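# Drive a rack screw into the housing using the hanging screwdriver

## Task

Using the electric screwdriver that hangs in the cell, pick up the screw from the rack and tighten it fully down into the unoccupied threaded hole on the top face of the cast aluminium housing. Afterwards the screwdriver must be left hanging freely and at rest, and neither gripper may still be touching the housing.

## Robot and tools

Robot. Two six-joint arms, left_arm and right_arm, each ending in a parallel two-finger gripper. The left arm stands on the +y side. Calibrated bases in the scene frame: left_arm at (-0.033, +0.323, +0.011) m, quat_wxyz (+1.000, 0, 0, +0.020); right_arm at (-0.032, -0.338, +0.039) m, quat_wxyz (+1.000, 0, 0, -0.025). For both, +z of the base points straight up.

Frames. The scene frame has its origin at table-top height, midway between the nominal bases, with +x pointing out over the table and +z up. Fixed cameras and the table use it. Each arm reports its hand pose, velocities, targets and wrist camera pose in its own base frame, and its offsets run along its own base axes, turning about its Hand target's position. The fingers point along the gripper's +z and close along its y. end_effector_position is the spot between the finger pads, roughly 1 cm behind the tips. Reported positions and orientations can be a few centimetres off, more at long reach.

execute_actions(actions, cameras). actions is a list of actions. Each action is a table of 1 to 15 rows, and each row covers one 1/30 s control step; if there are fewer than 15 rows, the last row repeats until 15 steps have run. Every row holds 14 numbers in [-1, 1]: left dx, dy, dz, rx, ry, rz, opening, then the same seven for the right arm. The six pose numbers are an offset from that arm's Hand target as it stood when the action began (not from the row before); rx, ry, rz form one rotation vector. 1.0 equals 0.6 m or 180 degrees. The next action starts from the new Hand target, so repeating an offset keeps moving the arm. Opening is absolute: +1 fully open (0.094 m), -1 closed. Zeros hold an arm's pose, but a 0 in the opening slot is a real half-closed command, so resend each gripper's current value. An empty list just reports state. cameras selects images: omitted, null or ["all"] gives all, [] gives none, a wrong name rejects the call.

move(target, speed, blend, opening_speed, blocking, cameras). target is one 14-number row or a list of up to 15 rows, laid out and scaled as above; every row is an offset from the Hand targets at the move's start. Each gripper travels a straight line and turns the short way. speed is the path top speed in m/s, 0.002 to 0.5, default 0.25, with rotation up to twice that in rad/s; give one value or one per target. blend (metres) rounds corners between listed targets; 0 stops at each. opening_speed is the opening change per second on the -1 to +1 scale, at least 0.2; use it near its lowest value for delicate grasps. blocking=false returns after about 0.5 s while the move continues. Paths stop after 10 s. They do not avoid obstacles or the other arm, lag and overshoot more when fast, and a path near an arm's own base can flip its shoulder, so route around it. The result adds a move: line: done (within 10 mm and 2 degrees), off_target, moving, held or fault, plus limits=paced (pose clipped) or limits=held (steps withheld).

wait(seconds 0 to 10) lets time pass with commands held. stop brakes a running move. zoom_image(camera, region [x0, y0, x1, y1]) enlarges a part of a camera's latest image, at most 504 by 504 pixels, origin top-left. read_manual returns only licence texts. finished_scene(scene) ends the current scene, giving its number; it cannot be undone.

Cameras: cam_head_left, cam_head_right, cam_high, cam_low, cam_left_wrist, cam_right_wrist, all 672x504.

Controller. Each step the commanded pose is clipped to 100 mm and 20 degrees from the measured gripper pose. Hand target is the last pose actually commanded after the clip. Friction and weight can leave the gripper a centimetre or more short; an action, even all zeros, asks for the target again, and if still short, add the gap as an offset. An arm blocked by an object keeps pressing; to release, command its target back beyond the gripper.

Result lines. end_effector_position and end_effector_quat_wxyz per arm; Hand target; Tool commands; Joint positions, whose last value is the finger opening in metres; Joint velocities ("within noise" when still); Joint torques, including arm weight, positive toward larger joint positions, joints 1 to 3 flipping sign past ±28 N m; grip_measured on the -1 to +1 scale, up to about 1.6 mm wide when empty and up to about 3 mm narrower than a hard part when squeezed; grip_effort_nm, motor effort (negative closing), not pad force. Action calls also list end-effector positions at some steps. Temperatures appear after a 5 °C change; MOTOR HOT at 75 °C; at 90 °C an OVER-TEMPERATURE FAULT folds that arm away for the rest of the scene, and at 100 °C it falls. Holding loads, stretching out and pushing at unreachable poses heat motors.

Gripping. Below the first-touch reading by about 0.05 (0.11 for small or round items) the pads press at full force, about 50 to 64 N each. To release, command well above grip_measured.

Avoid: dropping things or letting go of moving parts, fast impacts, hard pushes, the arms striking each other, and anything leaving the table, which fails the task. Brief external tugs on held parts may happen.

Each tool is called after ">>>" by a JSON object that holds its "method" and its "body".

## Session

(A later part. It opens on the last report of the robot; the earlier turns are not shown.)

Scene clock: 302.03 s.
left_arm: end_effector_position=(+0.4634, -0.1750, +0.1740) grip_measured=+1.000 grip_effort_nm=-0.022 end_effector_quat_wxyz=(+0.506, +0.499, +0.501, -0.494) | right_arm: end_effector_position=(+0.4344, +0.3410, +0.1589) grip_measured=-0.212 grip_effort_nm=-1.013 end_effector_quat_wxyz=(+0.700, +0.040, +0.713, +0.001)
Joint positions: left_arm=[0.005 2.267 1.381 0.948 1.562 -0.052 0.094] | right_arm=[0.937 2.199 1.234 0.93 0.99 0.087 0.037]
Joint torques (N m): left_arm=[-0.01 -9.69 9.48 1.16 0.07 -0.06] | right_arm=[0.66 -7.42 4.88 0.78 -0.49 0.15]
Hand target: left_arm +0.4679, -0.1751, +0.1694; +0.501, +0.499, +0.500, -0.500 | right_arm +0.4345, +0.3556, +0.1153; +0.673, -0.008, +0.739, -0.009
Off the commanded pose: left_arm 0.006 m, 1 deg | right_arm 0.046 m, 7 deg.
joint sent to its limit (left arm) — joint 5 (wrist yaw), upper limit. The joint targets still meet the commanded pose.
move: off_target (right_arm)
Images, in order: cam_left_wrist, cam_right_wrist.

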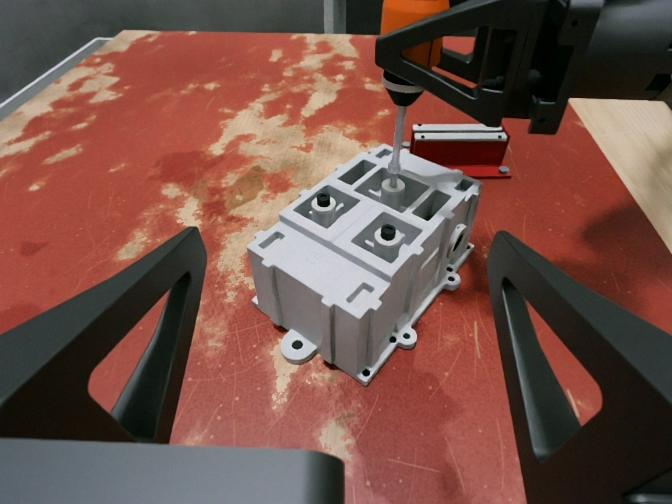

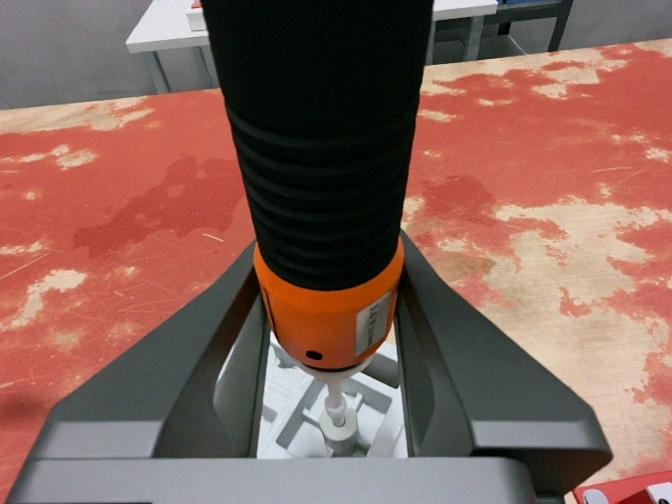

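>>> {"method": "move", "body": {"target": [0,0,0,0,0,0,1,0,0.006,-0.02,-0.018,0.004,0,-0.35], "speed": 0.05, "cameras": ["cam_left_wrist","cam_right_wrist"]}}

>>> {"method": "zoom_image", "body": {"camera": "cam_left_wrist", "region": [340, 100, 440, 210]}}

>>> {"method": "wait", "body": {"seconds": 0.5, "cameras": ["cam_left_wrist","cam_right_wrist"]}}

>>> {"method": "zoom_image", "body": {"camera": "cam_left_wrist", "region": [340, 100, 440, 210]}}

Scene clock: 311.40 s.
left_arm: end_effector_position=(+0.4634, -0.1750, +0.1740) grip_measured=+1.000 grip_effort_nm=-0.027 end_effector_quat_wxyz=(+0.506, +0.499, +0.501, -0.494) | right_arm: end_effector_position=(+0.4327, +0.3420, +0.1575) grip_measured=-0.212 grip_effort_nm=-1.009 end_effector_quat_wxyz=(+0.705, +0.037, +0.708, -0.005)
Joint positions: left_arm=[0.005 2.267 1.381 0.948 1.562 -0.052 0.094] | right_arm=[0.943 2.215 1.234 0.968 1.002 0.055 0.037]
Joint torques (N m): left_arm=[-0.02 -9.7 9.5 1.16 0.08 -0.06] | right_arm=[0.92 -6.75 5.35 0.43 -0.57 0.17]
Hand target: left_arm +0.4679, -0.1751, +0.1694; +0.501, +0.499, +0.500, -0.500 | right_arm +0.4346, +0.3591, +0.1032; +0.668, -0.027, +0.743, -0.030
Off the commanded pose: left_arm 0.006 m, 1 deg | right_arm 0.057 m, 10 deg.
joint sent to its limit (left arm) — joint 5 (wrist yaw), upper limit. The joint targets still meet the commanded pose.
move: off_target (right_arm)
Images, in order: cam_left_wrist, cam_right_wrist.

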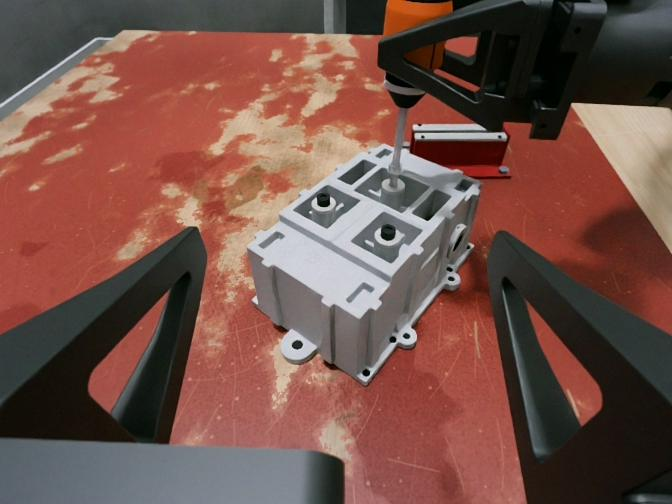

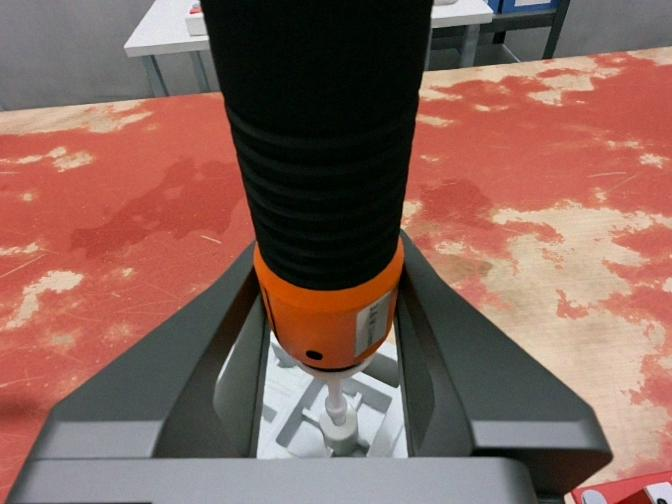

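Scaled by 4.582 from the camera's 672x504 image, which has a finer 960x720 frame.

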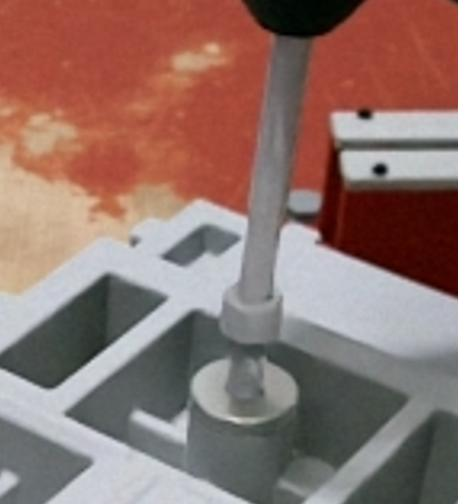

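Scene clock: 311.90 s.
left_arm: end_effector_position=(+0.4634, -0.1750, +0.1740) grip_measured=+1.000 grip_effort_nm=-0.022 end_effector_quat_wxyz=(+0.506, +0.499, +0.501, -0.494) | right_arm: end_effector_position=(+0.4328, +0.3421, +0.1561) grip_measured=-0.212 grip_effort_nm=-1.009 end_effector_quat_wxyz=(+0.704, +0.036, +0.709, -0.006)
Joint positions: left_arm=[0.005 2.267 1.381 0.948 1.562 -0.052 0.094] | right_arm=[0.943 2.217 1.234 0.968 1.002 0.055 0.037]
Joint torques (N m): left_arm=[0.02 -9.7 9.57 1.17 0.07 -0.04] | right_arm=[0.8 -6.95 5.33 0.46 -0.51 0.12]
Hand target: left_arm +0.4679, -0.1751, +0.1694; +0.501, +0.499, +0.500, -0.500 | right_arm +0.4346, +0.3591, +0.1032; +0.668, -0.027, +0.743, -0.030
Tool commands: left_gripper/opening=+1.0 right_gripper/opening=-0.35
Off the commanded pose: left_arm 0.006 m, 1 deg | right_arm 0.056 m, 10 deg.
wait: 0.50 s; at rest by 0.17 s
Images, in order: cam_left_wrist, cam_right_wrist.

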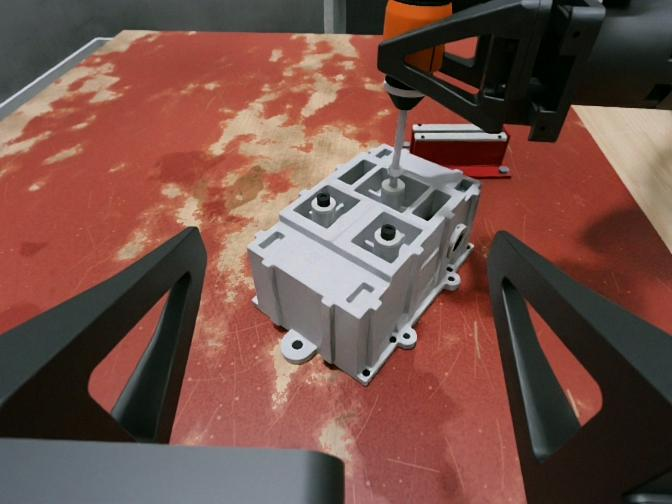

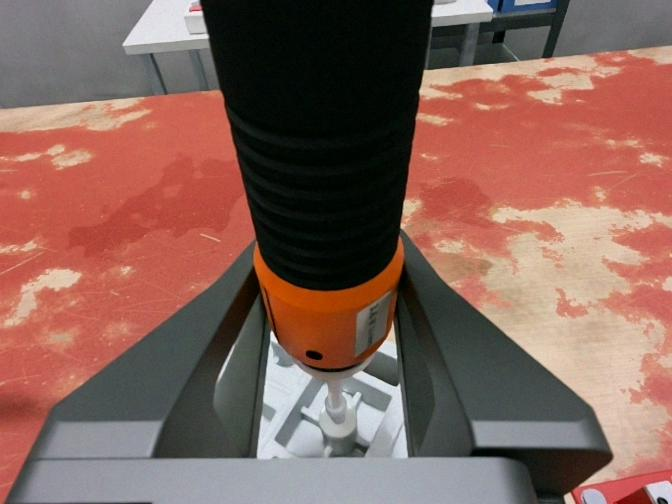

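Scaled by 4.582 from the camera's 672x504 image, which has a finer 960x720 frame.

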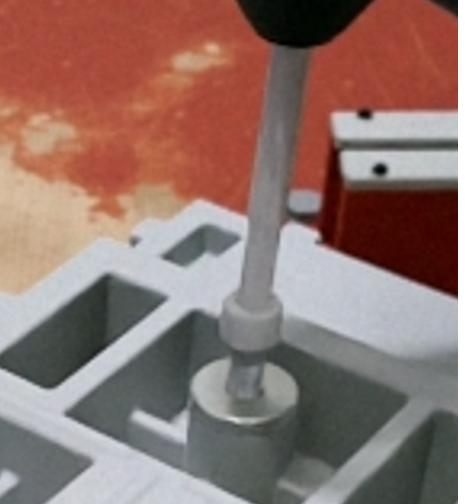

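>>> {"method": "wait", "body": {"seconds": 1, "cameras": ["cam_left_wrist"]}}

>>> {"method": "zoom_image", "body": {"camera": "cam_left_wrist", "region": [340, 100, 440, 210]}}

Scene clock: 316.57 s.
left_arm: end_effector_position=(+0.4634, -0.1750, +0.1740) grip_measured=+1.000 grip_effort_nm=-0.022 end_effector_quat_wxyz=(+0.506, +0.499, +0.501, -0.494) | right_arm: end_effector_position=(+0.4330, +0.3437, +0.1461) grip_measured=-0.212 grip_effort_nm=-1.013 end_effector_quat_wxyz=(+0.700, +0.029, +0.714, -0.009)
Joint positions: left_arm=[0.005 2.267 1.381 0.948 1.562 -0.052 0.094] | right_arm=[0.943 2.235 1.234 0.963 0.997 0.059 0.037]
Joint torques (N m): left_arm=[0.01 -9.66 9.52 1.16 0.08 -0.06] | right_arm=[0.88 -8.58 5.29 0.5 -0.48 0.09]
Hand target: left_arm +0.4679, -0.1751, +0.1694; +0.501, +0.499, +0.500, -0.500 | right_arm +0.4345, +0.3592, +0.1033; +0.668, -0.027, +0.743, -0.030
Tool commands: left_gripper/opening=+1.0 right_gripper/opening=-0.35
Off the commanded pose: left_arm 0.006 m, 1 deg | right_arm 0.046 m, 8 deg.
wait: 1.00 s; at rest from the start
Images, in order: cam_left_wrist.

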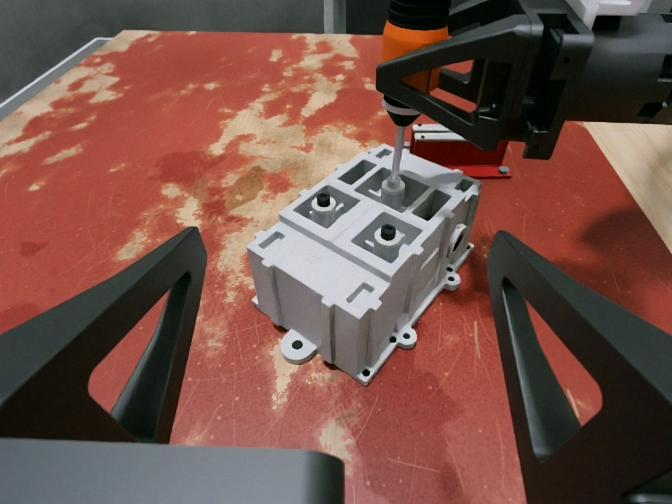

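Scaled by 4.582 from the camera's 672x504 image, which has a finer 960x720 frame.

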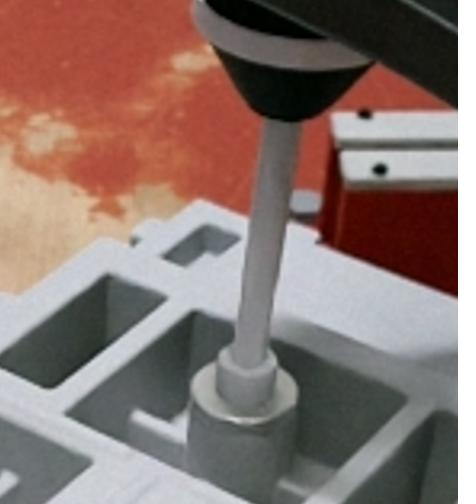

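Seated. Press further to tighten.

>>> {"method": "move", "body": {"target": [0,0,0,0,0,0,1,0.0,0.0,-0.04,0,0,0,-0.35], "speed": 0.05, "cameras": ["cam_left_wrist"]}}

>>> {"method": "wait", "body": {"seconds": 1, "cameras": ["cam_left_wrist"]}}

>>> {"method": "zoom_image", "body": {"camera": "cam_left_wrist", "region": [340, 100, 440, 210]}}

Scene clock: 323.50 s.
left_arm: end_effector_position=(+0.4634, -0.1750, +0.1740) grip_measured=+1.000 grip_effort_nm=-0.037 end_effector_quat_wxyz=(+0.506, +0.499, +0.501, -0.494) | right_arm: end_effector_position=(+0.4335, +0.3425, +0.1450) grip_measured=-0.212 grip_effort_nm=-1.004 end_effector_quat_wxyz=(+0.710, +0.040, +0.703, -0.005)
Joint positions: left_arm=[0.005 2.267 1.381 0.948 1.562 -0.052 0.094] | right_arm=[0.943 2.265 1.234 1.047 1.008 0.035 0.037]
Joint torques (N m): left_arm=[0.03 -9.72 9.54 1.16 0.08 -0.05] | right_arm=[0.95 -5.98 4.21 0.33 -0.59 0.41]
Hand target: left_arm +0.4679, -0.1751, +0.1694; +0.501, +0.499, +0.500, -0.500 | right_arm +0.4345, +0.3592, +0.0793; +0.668, -0.027, +0.743, -0.030
Off the commanded pose: left_arm 0.006 m, 1 deg | right_arm 0.068 m, 11 deg.
joint sent to its limit (left arm) — joint 5 (wrist yaw), upper limit. The joint targets still meet the commanded pose.
move: off_target (right_arm)
Images, in order: cam_left_wrist.

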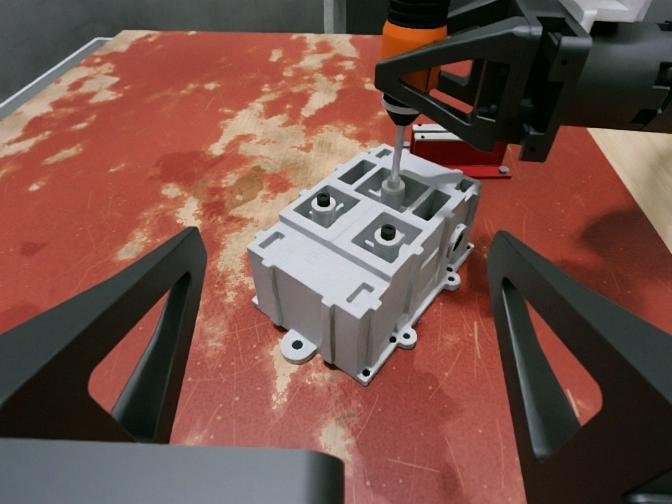

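Scene clock: 324.50 s.
left_arm: end_effector_position=(+0.4634, -0.1750, +0.1740) grip_measured=+1.000 grip_effort_nm=-0.027 end_effector_quat_wxyz=(+0.506, +0.499, +0.501, -0.494) | right_arm: end_effector_position=(+0.4335, +0.3425, +0.1450) grip_measured=-0.212 grip_effort_nm=-1.013 end_effector_quat_wxyz=(+0.710, +0.040, +0.703, -0.005)
Joint positions: left_arm=[0.005 2.267 1.381 0.948 1.562 -0.052 0.094] | right_arm=[0.943 2.265 1.234 1.048 1.008 0.035 0.037]
Joint torques (N m): left_arm=[0.01 -9.68 9.52 1.16 0.07 -0.05] | right_arm=[0.9 -6.02 4.21 0.32 -0.58 0.33]
Hand target: left_arm +0.4679, -0.1751, +0.1694; +0.501, +0.499, +0.500, -0.500 | right_arm +0.4345, +0.3592, +0.0792; +0.668, -0.027, +0.743, -0.030
Tool commands: left_gripper/opening=+1.0 right_gripper/opening=-0.35
Off the commanded pose: left_arm 0.006 m, 1 deg | right_arm 0.068 m, 11 deg.
wait: 1.00 s; at rest by 0.17 s
Images, in order: cam_left_wrist.

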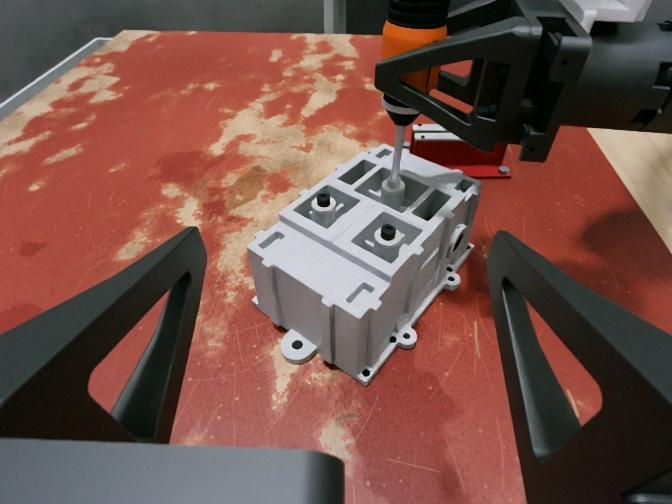

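Scaled by 4.582 from the camera's 672x504 image, which has a finer 960x720 frame.

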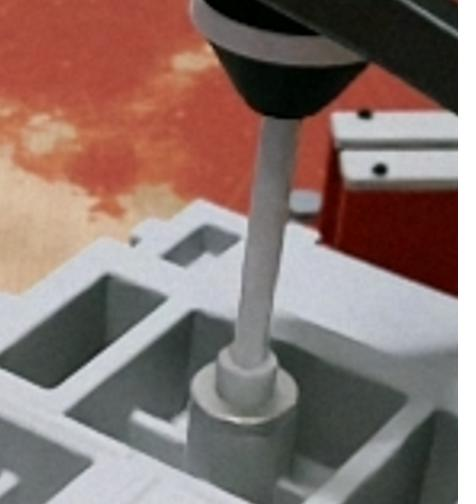

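>>> {"method": "move", "body": {"target": [[0,0,0,0,0,0,1,0,-0.008,0.13,0.0257,-0.0167,0,-0.35],[0,0,0,0,0,0,1,0,-0.02,0.28,0.0257,-0.0167,0,-0.35],[0,0,0,0,0,0,1,0.058,-0.408,0.271,0.0257,-0.0167,0,-0.35]], "speed": [0.07,0.12,0.18]}}

>>> {"method": "zoom_image", "body": {"camera": "cam_left_wrist", "region": [340, 100, 440, 210]}}

Scene clock: 344.33 s.
left_arm: end_effector_position=(+0.4634, -0.1750, +0.1740) grip_measured=+1.000 grip_effort_nm=-0.022 end_effector_quat_wxyz=(+0.506, +0.499, +0.501, -0.494) | right_arm: end_effector_position=(+0.4750, +0.1130, +0.2244) grip_measured=-0.212 grip_effort_nm=-1.013 end_effector_quat_wxyz=(+0.671, +0.001, +0.742, -0.011)
Joint positions: left_arm=[0.005 2.267 1.381 0.948 1.562 -0.052 0.094] | right_arm=[0.369 1.627 0.834 0.685 0.384 0.026 0.037]
Joint torques (N m): left_arm=[0.01 -9.72 9.54 1.16 0.07 -0.06] | right_arm=[0.23 -11.26 5.23 1.83 -0.07 -0.03]
Hand target: left_arm +0.4679, -0.1751, +0.1694; +0.501, +0.499, +0.500, -0.500 | right_arm +0.4692, +0.1144, +0.2418; +0.688, +0.000, +0.726, -0.001
Off the commanded pose: left_arm 0.006 m, 1 deg | right_arm 0.018 m, 3 deg.
joint sent to its limit (left arm) — joint 5 (wrist yaw), upper limit. The joint targets still meet the commanded pose.
move: off_target (right_arm)

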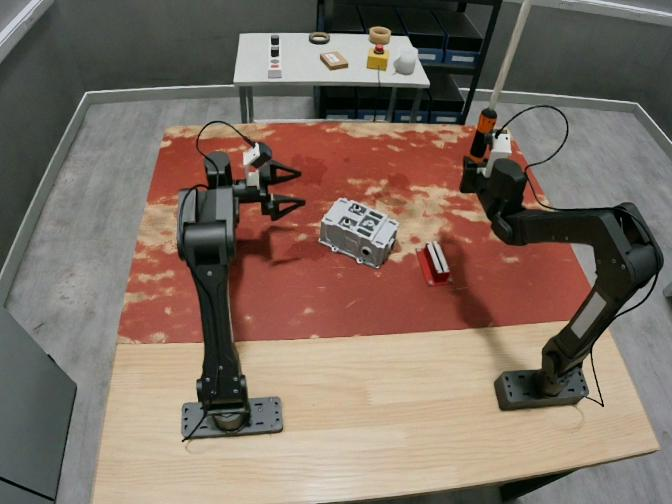

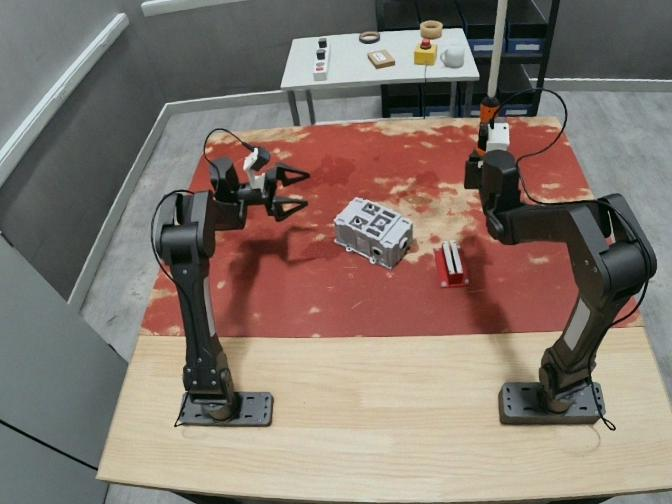

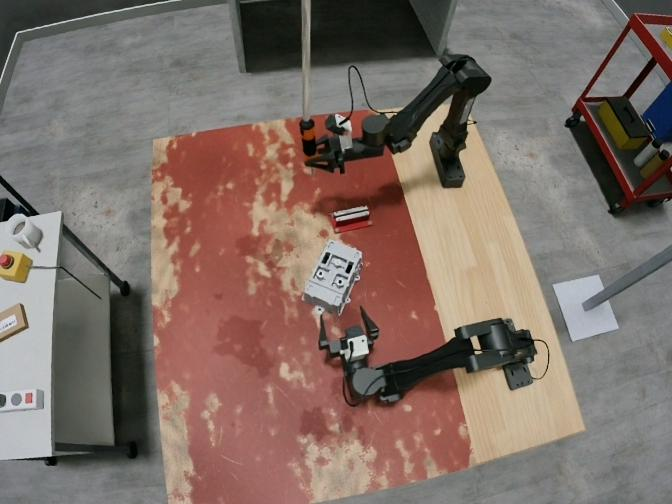

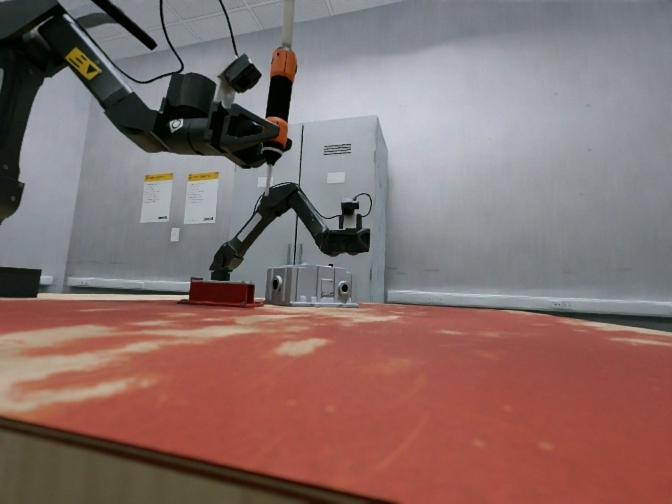

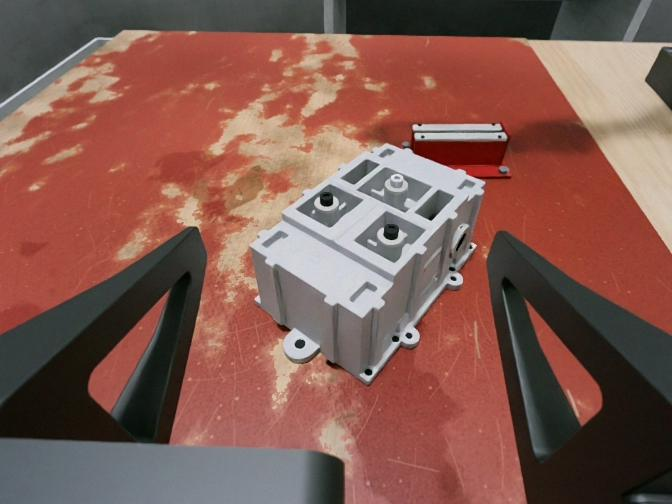

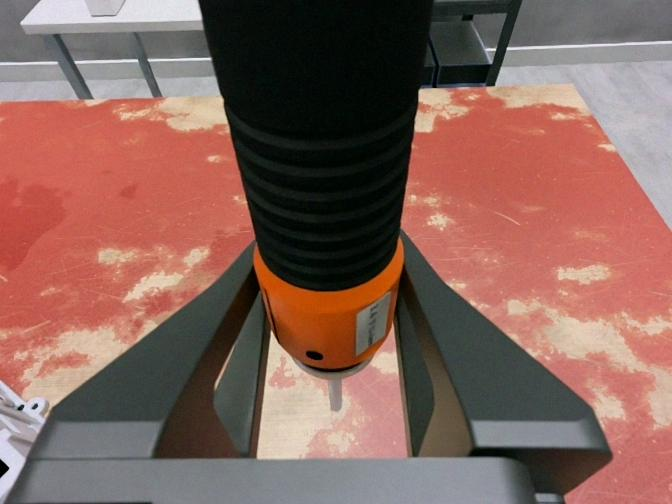

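Scaled by 4.582 from the camera's 672x504 image, which has a finer 960x720 frame.

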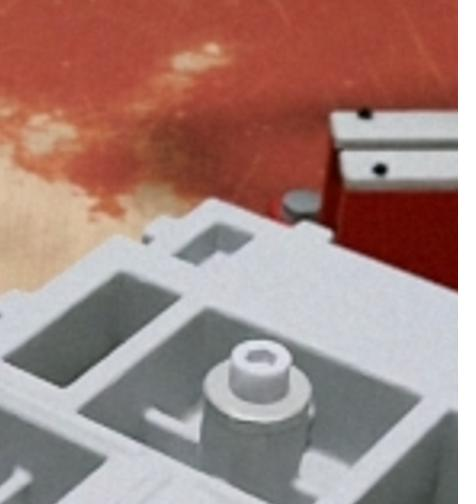

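>>> {"method": "move", "body": {"target": [[0,0,0,0,0,0,1,0,0.002,0.012,0,-0.014,0,-0.35],[0,0,0,0,0,0,1,0,0.002,0.012,0,-0.0141,0,1]], "speed": 0.06, "opening_speed": 0.5, "cameras": ["cam_low","cam_right_wrist"]}}

Scene clock: 352.67 s.
left_arm: end_effector_position=(+0.4634, -0.1750, +0.1740) grip_measured=+1.000 grip_effort_nm=-0.027 end_effector_quat_wxyz=(+0.506, +0.499, +0.501, -0.494) | right_arm: end_effector_position=(+0.4747, +0.1141, +0.2356) grip_measured=+0.998 grip_effort_nm=0.149 end_effector_quat_wxyz=(+0.690, +0.001, +0.724, -0.008)
Joint positions: left_arm=[0.005 2.267 1.381 0.948 1.562 -0.052 0.094] | right_arm=[0.37 1.627 0.826 0.749 0.382 0.009 0.094]
Joint torques (N m): left_arm=[-0.01 -9.73 9.5 1.16 0.08 -0.05] | right_arm=[0.39 -10.47 5.19 1.86 -0.05 -0.1]
Hand target: left_arm +0.4679, -0.1751, +0.1694; +0.501, +0.499, +0.500, -0.500 | right_arm +0.4692, +0.1156, +0.2491; +0.704, +0.000, +0.710, -0.001
Off the commanded pose: left_arm 0.006 m, 1 deg | right_arm 0.015 m, 2 deg.
joint sent to its limit (left arm) — joint 5 (wrist yaw), upper limit. The joint targets still meet the commanded pose.
move: off_target (right_arm); target 2's new opening was sent with right_arm's hand 0.015 m and 2 deg from that target
Images, in order: cam_low, cam_right_wrist.

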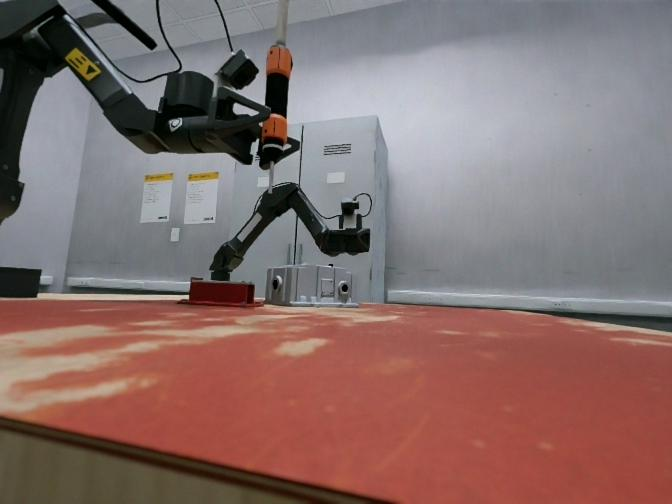

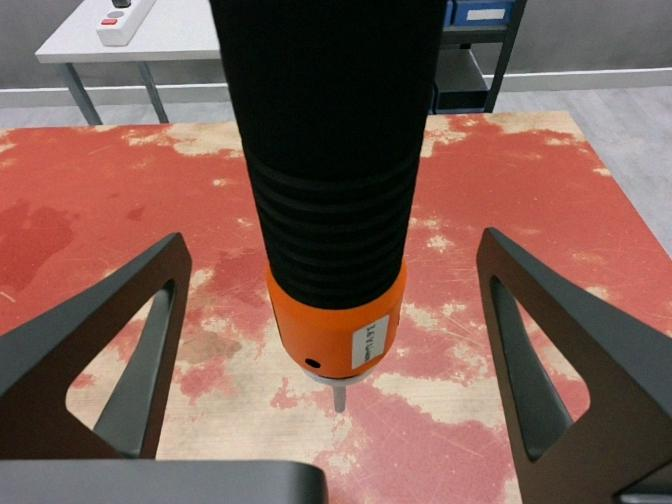

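Back straight out.

>>> {"method": "move", "body": {"target": [0,0,0,0,0,0,1,-0.22,0,0,0,0,0,1], "speed": 0.12, "cameras": ["cam_low","cam_right_wrist","cam_left_wrist"]}}

>>> {"method": "wait", "body": {"seconds": 2, "cameras": ["cam_low","cam_right_wrist"]}}

Scene clock: 358.83 s.
left_arm: end_effector_position=(+0.4634, -0.1750, +0.1740) grip_measured=+1.000 grip_effort_nm=-0.027 end_effector_quat_wxyz=(+0.506, +0.499, +0.501, -0.494) | right_arm: end_effector_position=(+0.3414, +0.1185, +0.2504) grip_measured=+0.998 grip_effort_nm=0.149 end_effector_quat_wxyz=(+0.705, -0.001, +0.710, +0.003)
Joint positions: left_arm=[0.005 2.267 1.381 0.948 1.562 -0.052 0.094] | right_arm=[0.619 1.097 0.444 0.644 0.614 0.009 0.094]
Joint torques (N m): left_arm=[0.01 -9.72 9.51 1.17 0.07 -0.05] | right_arm=[0.46 -4.85 5.5 1.44 0.16 -0.01]
Hand target: left_arm +0.4679, -0.1751, +0.1694; +0.501, +0.499, +0.500, -0.500 | right_arm +0.3373, +0.1157, +0.2491; +0.704, +0.000, +0.710, -0.001
Off the commanded pose: left_arm 0.006 m, 1 deg | right_arm 0.005 m, 0 deg.
joint sent to its limit (left arm) — joint 5 (wrist yaw), upper limit. The joint targets still meet the commanded pose.
move: done
Images, in order: cam_low, cam_left_wrist, cam_right_wrist.

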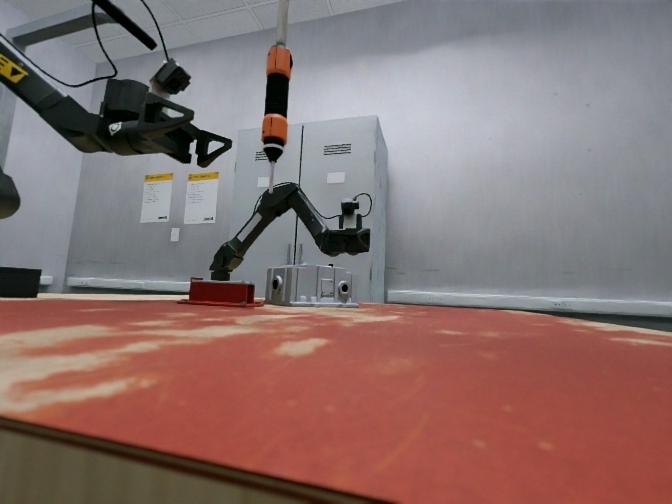

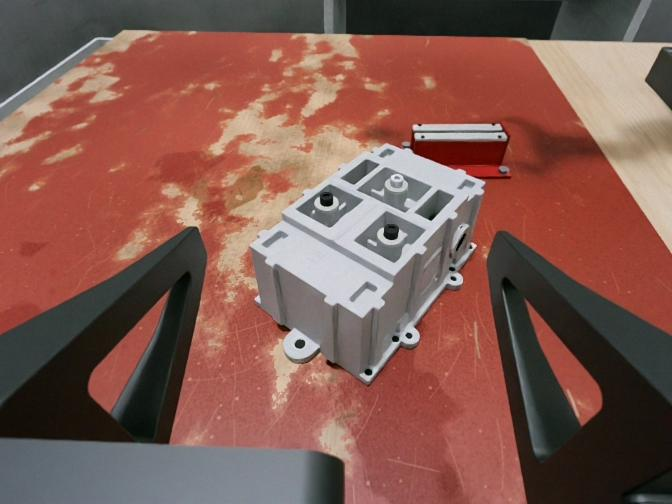

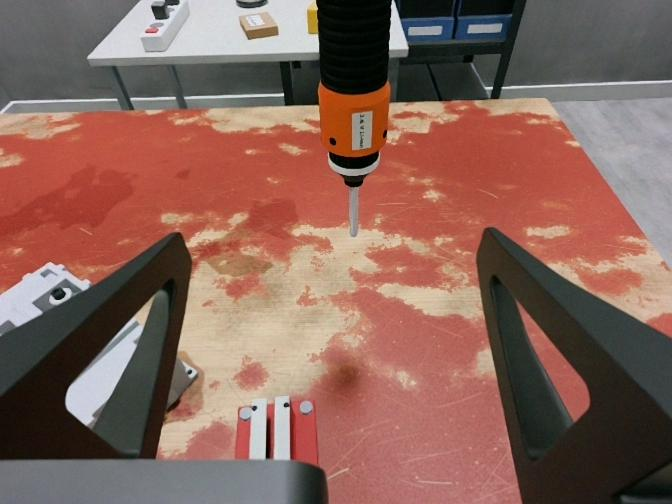

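Scene clock: 360.83 s.
left_arm: end_effector_position=(+0.4634, -0.1750, +0.1740) grip_measured=+1.000 grip_effort_nm=-0.027 end_effector_quat_wxyz=(+0.506, +0.499, +0.501, -0.494) | right_arm: end_effector_position=(+0.3414, +0.1183, +0.2502) grip_measured=+0.998 grip_effort_nm=0.144 end_effector_quat_wxyz=(+0.704, -0.001, +0.710, +0.003)
Joint positions: left_arm=[0.005 2.267 1.381 0.948 1.562 -0.052 0.094] | right_arm=[0.619 1.097 0.444 0.643 0.615 0.009 0.094]
Joint torques (N m): left_arm=[0.02 -9.72 9.5 1.16 0.07 -0.05] | right_arm=[0.61 -5.01 5.44 1.44 0.13 -0.05]
Hand target: left_arm +0.4679, -0.1751, +0.1694; +0.501, +0.499, +0.500, -0.500 | right_arm +0.3373, +0.1156, +0.2490; +0.704, +0.000, +0.711, -0.001
Tool commands: left_gripper/opening=+1.0 right_gripper/opening=+1.0
Off the commanded pose: left_arm 0.006 m, 1 deg | right_arm 0.005 m, 0 deg.
wait: 2.00 s; at rest by 0.17 s
Images, in order: cam_low, cam_right_wrist.

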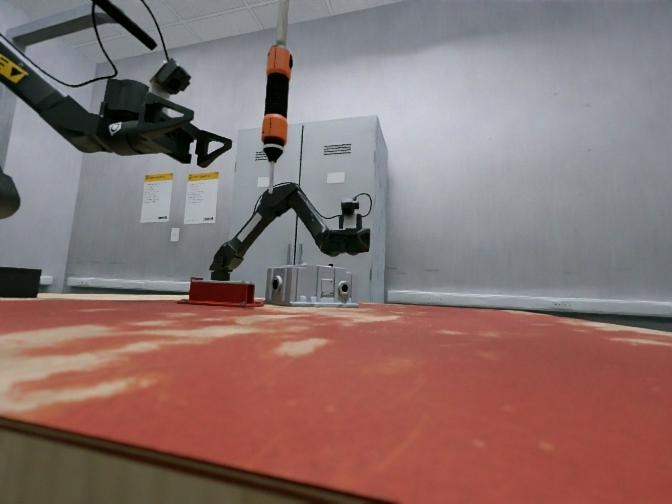

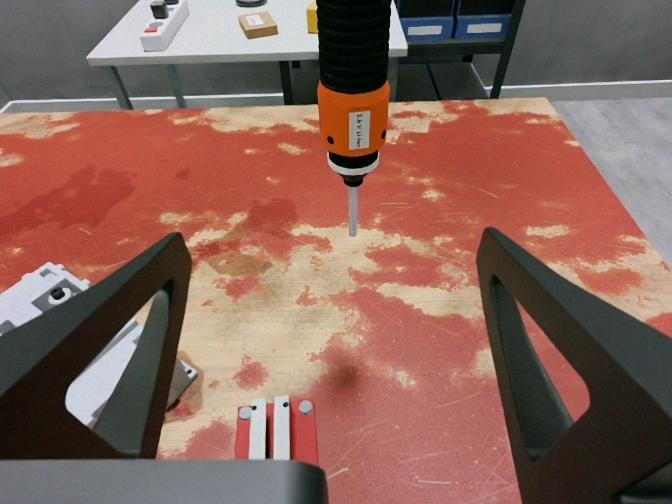

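>>> {"method": "finished_scene", "body": {"scene": 2}}

The scene is finished: the task was done.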